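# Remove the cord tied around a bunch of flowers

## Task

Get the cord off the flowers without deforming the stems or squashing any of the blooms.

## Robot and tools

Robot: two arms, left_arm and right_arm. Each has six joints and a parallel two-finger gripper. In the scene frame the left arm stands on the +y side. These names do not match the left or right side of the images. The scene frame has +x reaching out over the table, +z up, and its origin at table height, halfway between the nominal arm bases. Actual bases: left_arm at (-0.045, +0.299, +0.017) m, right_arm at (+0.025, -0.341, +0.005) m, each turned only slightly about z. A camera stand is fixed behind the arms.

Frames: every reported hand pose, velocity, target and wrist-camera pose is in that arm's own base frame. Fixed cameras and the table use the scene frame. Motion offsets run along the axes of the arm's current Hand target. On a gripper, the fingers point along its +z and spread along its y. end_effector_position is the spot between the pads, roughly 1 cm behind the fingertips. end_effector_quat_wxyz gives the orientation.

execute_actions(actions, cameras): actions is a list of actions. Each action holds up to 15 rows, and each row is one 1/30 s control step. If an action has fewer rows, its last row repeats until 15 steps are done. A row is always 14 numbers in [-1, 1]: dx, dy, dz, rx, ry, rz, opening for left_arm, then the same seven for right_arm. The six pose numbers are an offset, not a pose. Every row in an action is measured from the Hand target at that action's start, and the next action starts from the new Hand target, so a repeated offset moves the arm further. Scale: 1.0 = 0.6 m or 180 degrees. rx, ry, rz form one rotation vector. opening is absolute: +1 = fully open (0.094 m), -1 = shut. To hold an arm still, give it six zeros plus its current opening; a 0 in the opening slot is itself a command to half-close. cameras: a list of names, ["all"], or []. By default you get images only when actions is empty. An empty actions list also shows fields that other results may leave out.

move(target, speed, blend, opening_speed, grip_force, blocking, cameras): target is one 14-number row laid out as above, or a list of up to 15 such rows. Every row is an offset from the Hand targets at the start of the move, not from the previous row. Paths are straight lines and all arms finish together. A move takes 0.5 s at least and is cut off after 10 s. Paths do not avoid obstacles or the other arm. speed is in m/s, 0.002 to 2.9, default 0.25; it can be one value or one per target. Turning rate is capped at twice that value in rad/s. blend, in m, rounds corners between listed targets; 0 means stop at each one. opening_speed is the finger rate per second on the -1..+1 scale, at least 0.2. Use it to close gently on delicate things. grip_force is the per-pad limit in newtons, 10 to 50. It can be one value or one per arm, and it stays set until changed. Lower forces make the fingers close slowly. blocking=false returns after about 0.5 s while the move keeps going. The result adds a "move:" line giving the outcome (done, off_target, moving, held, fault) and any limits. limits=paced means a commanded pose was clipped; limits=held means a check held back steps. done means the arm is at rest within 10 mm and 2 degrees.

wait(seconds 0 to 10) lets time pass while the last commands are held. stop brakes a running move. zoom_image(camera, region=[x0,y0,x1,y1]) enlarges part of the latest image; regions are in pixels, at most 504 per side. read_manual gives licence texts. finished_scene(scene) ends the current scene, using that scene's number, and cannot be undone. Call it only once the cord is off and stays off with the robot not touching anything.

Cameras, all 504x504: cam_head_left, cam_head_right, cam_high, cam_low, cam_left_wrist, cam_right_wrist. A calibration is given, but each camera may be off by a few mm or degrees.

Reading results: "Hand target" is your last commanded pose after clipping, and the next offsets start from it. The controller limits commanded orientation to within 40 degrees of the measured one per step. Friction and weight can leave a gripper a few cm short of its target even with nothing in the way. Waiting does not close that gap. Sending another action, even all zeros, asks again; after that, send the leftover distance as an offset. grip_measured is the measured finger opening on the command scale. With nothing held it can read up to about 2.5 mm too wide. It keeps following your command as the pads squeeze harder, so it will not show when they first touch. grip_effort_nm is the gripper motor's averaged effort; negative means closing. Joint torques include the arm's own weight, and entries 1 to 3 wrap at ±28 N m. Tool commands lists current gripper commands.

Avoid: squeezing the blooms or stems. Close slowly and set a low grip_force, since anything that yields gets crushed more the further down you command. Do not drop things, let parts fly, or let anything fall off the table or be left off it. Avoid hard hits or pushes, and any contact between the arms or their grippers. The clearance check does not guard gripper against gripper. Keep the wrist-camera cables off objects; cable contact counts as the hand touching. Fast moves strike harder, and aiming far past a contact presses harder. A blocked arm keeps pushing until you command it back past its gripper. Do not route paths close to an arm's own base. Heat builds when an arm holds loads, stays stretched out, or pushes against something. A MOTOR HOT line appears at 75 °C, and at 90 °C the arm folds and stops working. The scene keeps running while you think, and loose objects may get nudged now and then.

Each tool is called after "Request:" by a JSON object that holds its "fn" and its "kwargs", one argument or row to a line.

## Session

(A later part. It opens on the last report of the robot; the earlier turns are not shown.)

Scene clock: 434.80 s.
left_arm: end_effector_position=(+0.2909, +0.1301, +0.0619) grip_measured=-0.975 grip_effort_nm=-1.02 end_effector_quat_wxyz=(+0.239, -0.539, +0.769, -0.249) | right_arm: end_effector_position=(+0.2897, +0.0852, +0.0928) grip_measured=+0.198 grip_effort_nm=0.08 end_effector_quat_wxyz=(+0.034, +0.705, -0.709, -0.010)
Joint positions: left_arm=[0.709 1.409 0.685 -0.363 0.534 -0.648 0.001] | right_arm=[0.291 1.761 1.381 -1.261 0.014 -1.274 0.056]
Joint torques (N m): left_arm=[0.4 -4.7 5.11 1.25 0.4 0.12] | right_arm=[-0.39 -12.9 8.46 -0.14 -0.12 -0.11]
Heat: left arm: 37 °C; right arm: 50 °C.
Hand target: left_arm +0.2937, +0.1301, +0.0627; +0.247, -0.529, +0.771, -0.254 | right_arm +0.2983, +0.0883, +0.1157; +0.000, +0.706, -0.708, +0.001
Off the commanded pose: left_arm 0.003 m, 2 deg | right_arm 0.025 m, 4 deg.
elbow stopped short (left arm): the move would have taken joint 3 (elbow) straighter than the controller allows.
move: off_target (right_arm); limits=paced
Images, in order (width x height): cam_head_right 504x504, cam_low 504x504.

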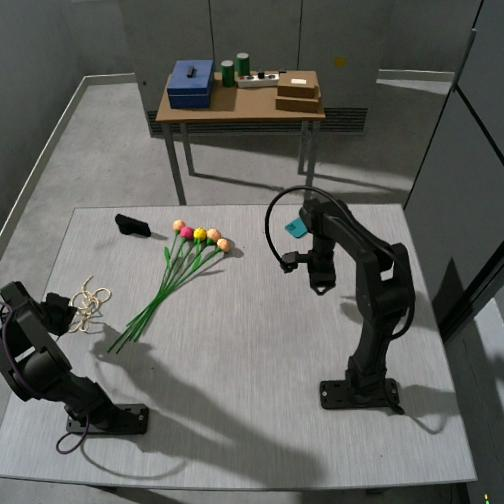

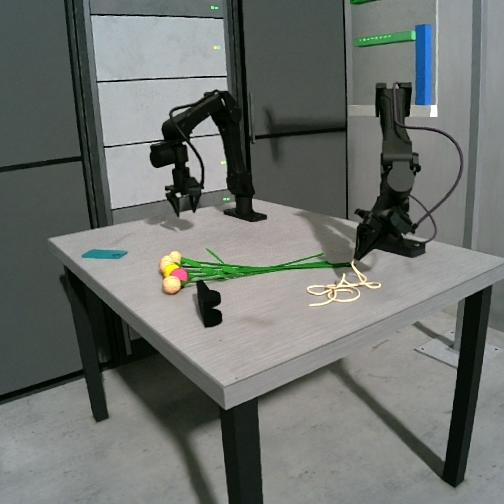

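Request:
{"fn": "move", "kwargs": {
  "target": [
    [0.0075,0.043,0.05,0,0,0,-1,0,0,0,0,0,0,0.2],
    [0.0075,0.043,0.05,0,0,0,0.3,0,0,0,0,0,0,0.2],
    [-0.01,0.0,-0.09,0,0,0,0.3,0,0,0,0,0,0,0.2]
  ],
  "speed": 0.1,
  "opening_speed": 1,
  "cameras": ["cam_low","cam_head_right"]
}}

Scene clock: 444.03 s.
left_arm: end_effector_position=(+0.2582, +0.1428, +0.0917) grip_measured=+0.297 grip_effort_nm=0.15 end_effector_quat_wxyz=(+0.238, -0.539, +0.769, -0.248) | right_arm: end_effector_position=(+0.2897, +0.0852, +0.0928) grip_measured=+0.198 grip_effort_nm=0.08 end_effector_quat_wxyz=(+0.034, +0.705, -0.709, -0.010)
Joint positions: left_arm=[0.85 1.313 0.751 -0.607 0.593 -0.497 0.061] | right_arm=[0.291 1.761 1.381 -1.261 0.014 -1.274 0.056]
Joint torques (N m): left_arm=[0.44 -5.59 7.9 0.48 0.49 0.14] | right_arm=[-0.54 -12.79 8.29 -0.12 -0.08 -0.05]
Heat: left arm: 36 °C; right arm: 50 °C.
Hand target: left_arm +0.2605, +0.1428, +0.1038; +0.247, -0.529, +0.771, -0.253 | right_arm +0.2983, +0.0883, +0.1157; +0.000, +0.706, -0.708, +0.001
Off the commanded pose: left_arm 0.012 m, 2 deg | right_arm 0.025 m, 4 deg.
move: off_target (left_arm, right_arm)
Images, in order (width x height): cam_head_right 504x504, cam_low 504x504.

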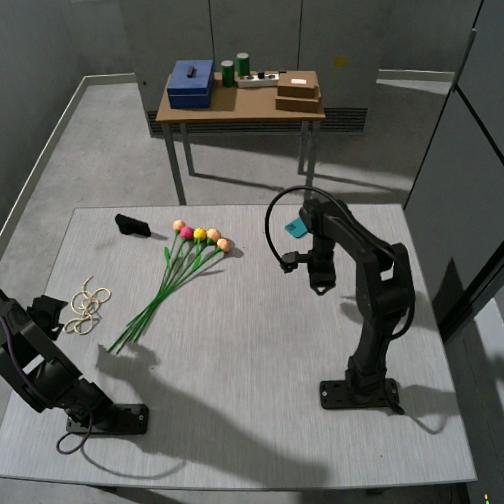

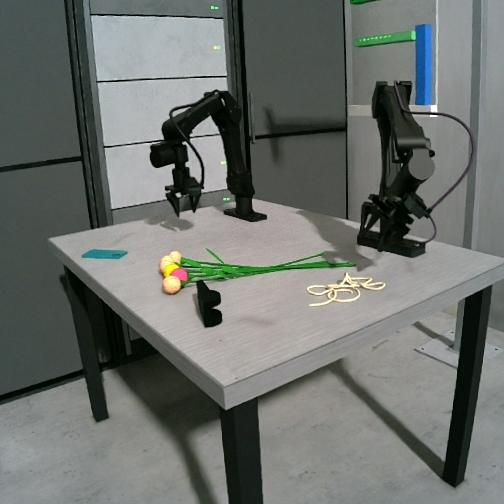

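Request:
{"fn": "finished_scene", "kwargs": {
  "scene": 2
}}

The scene is finished: the task was done.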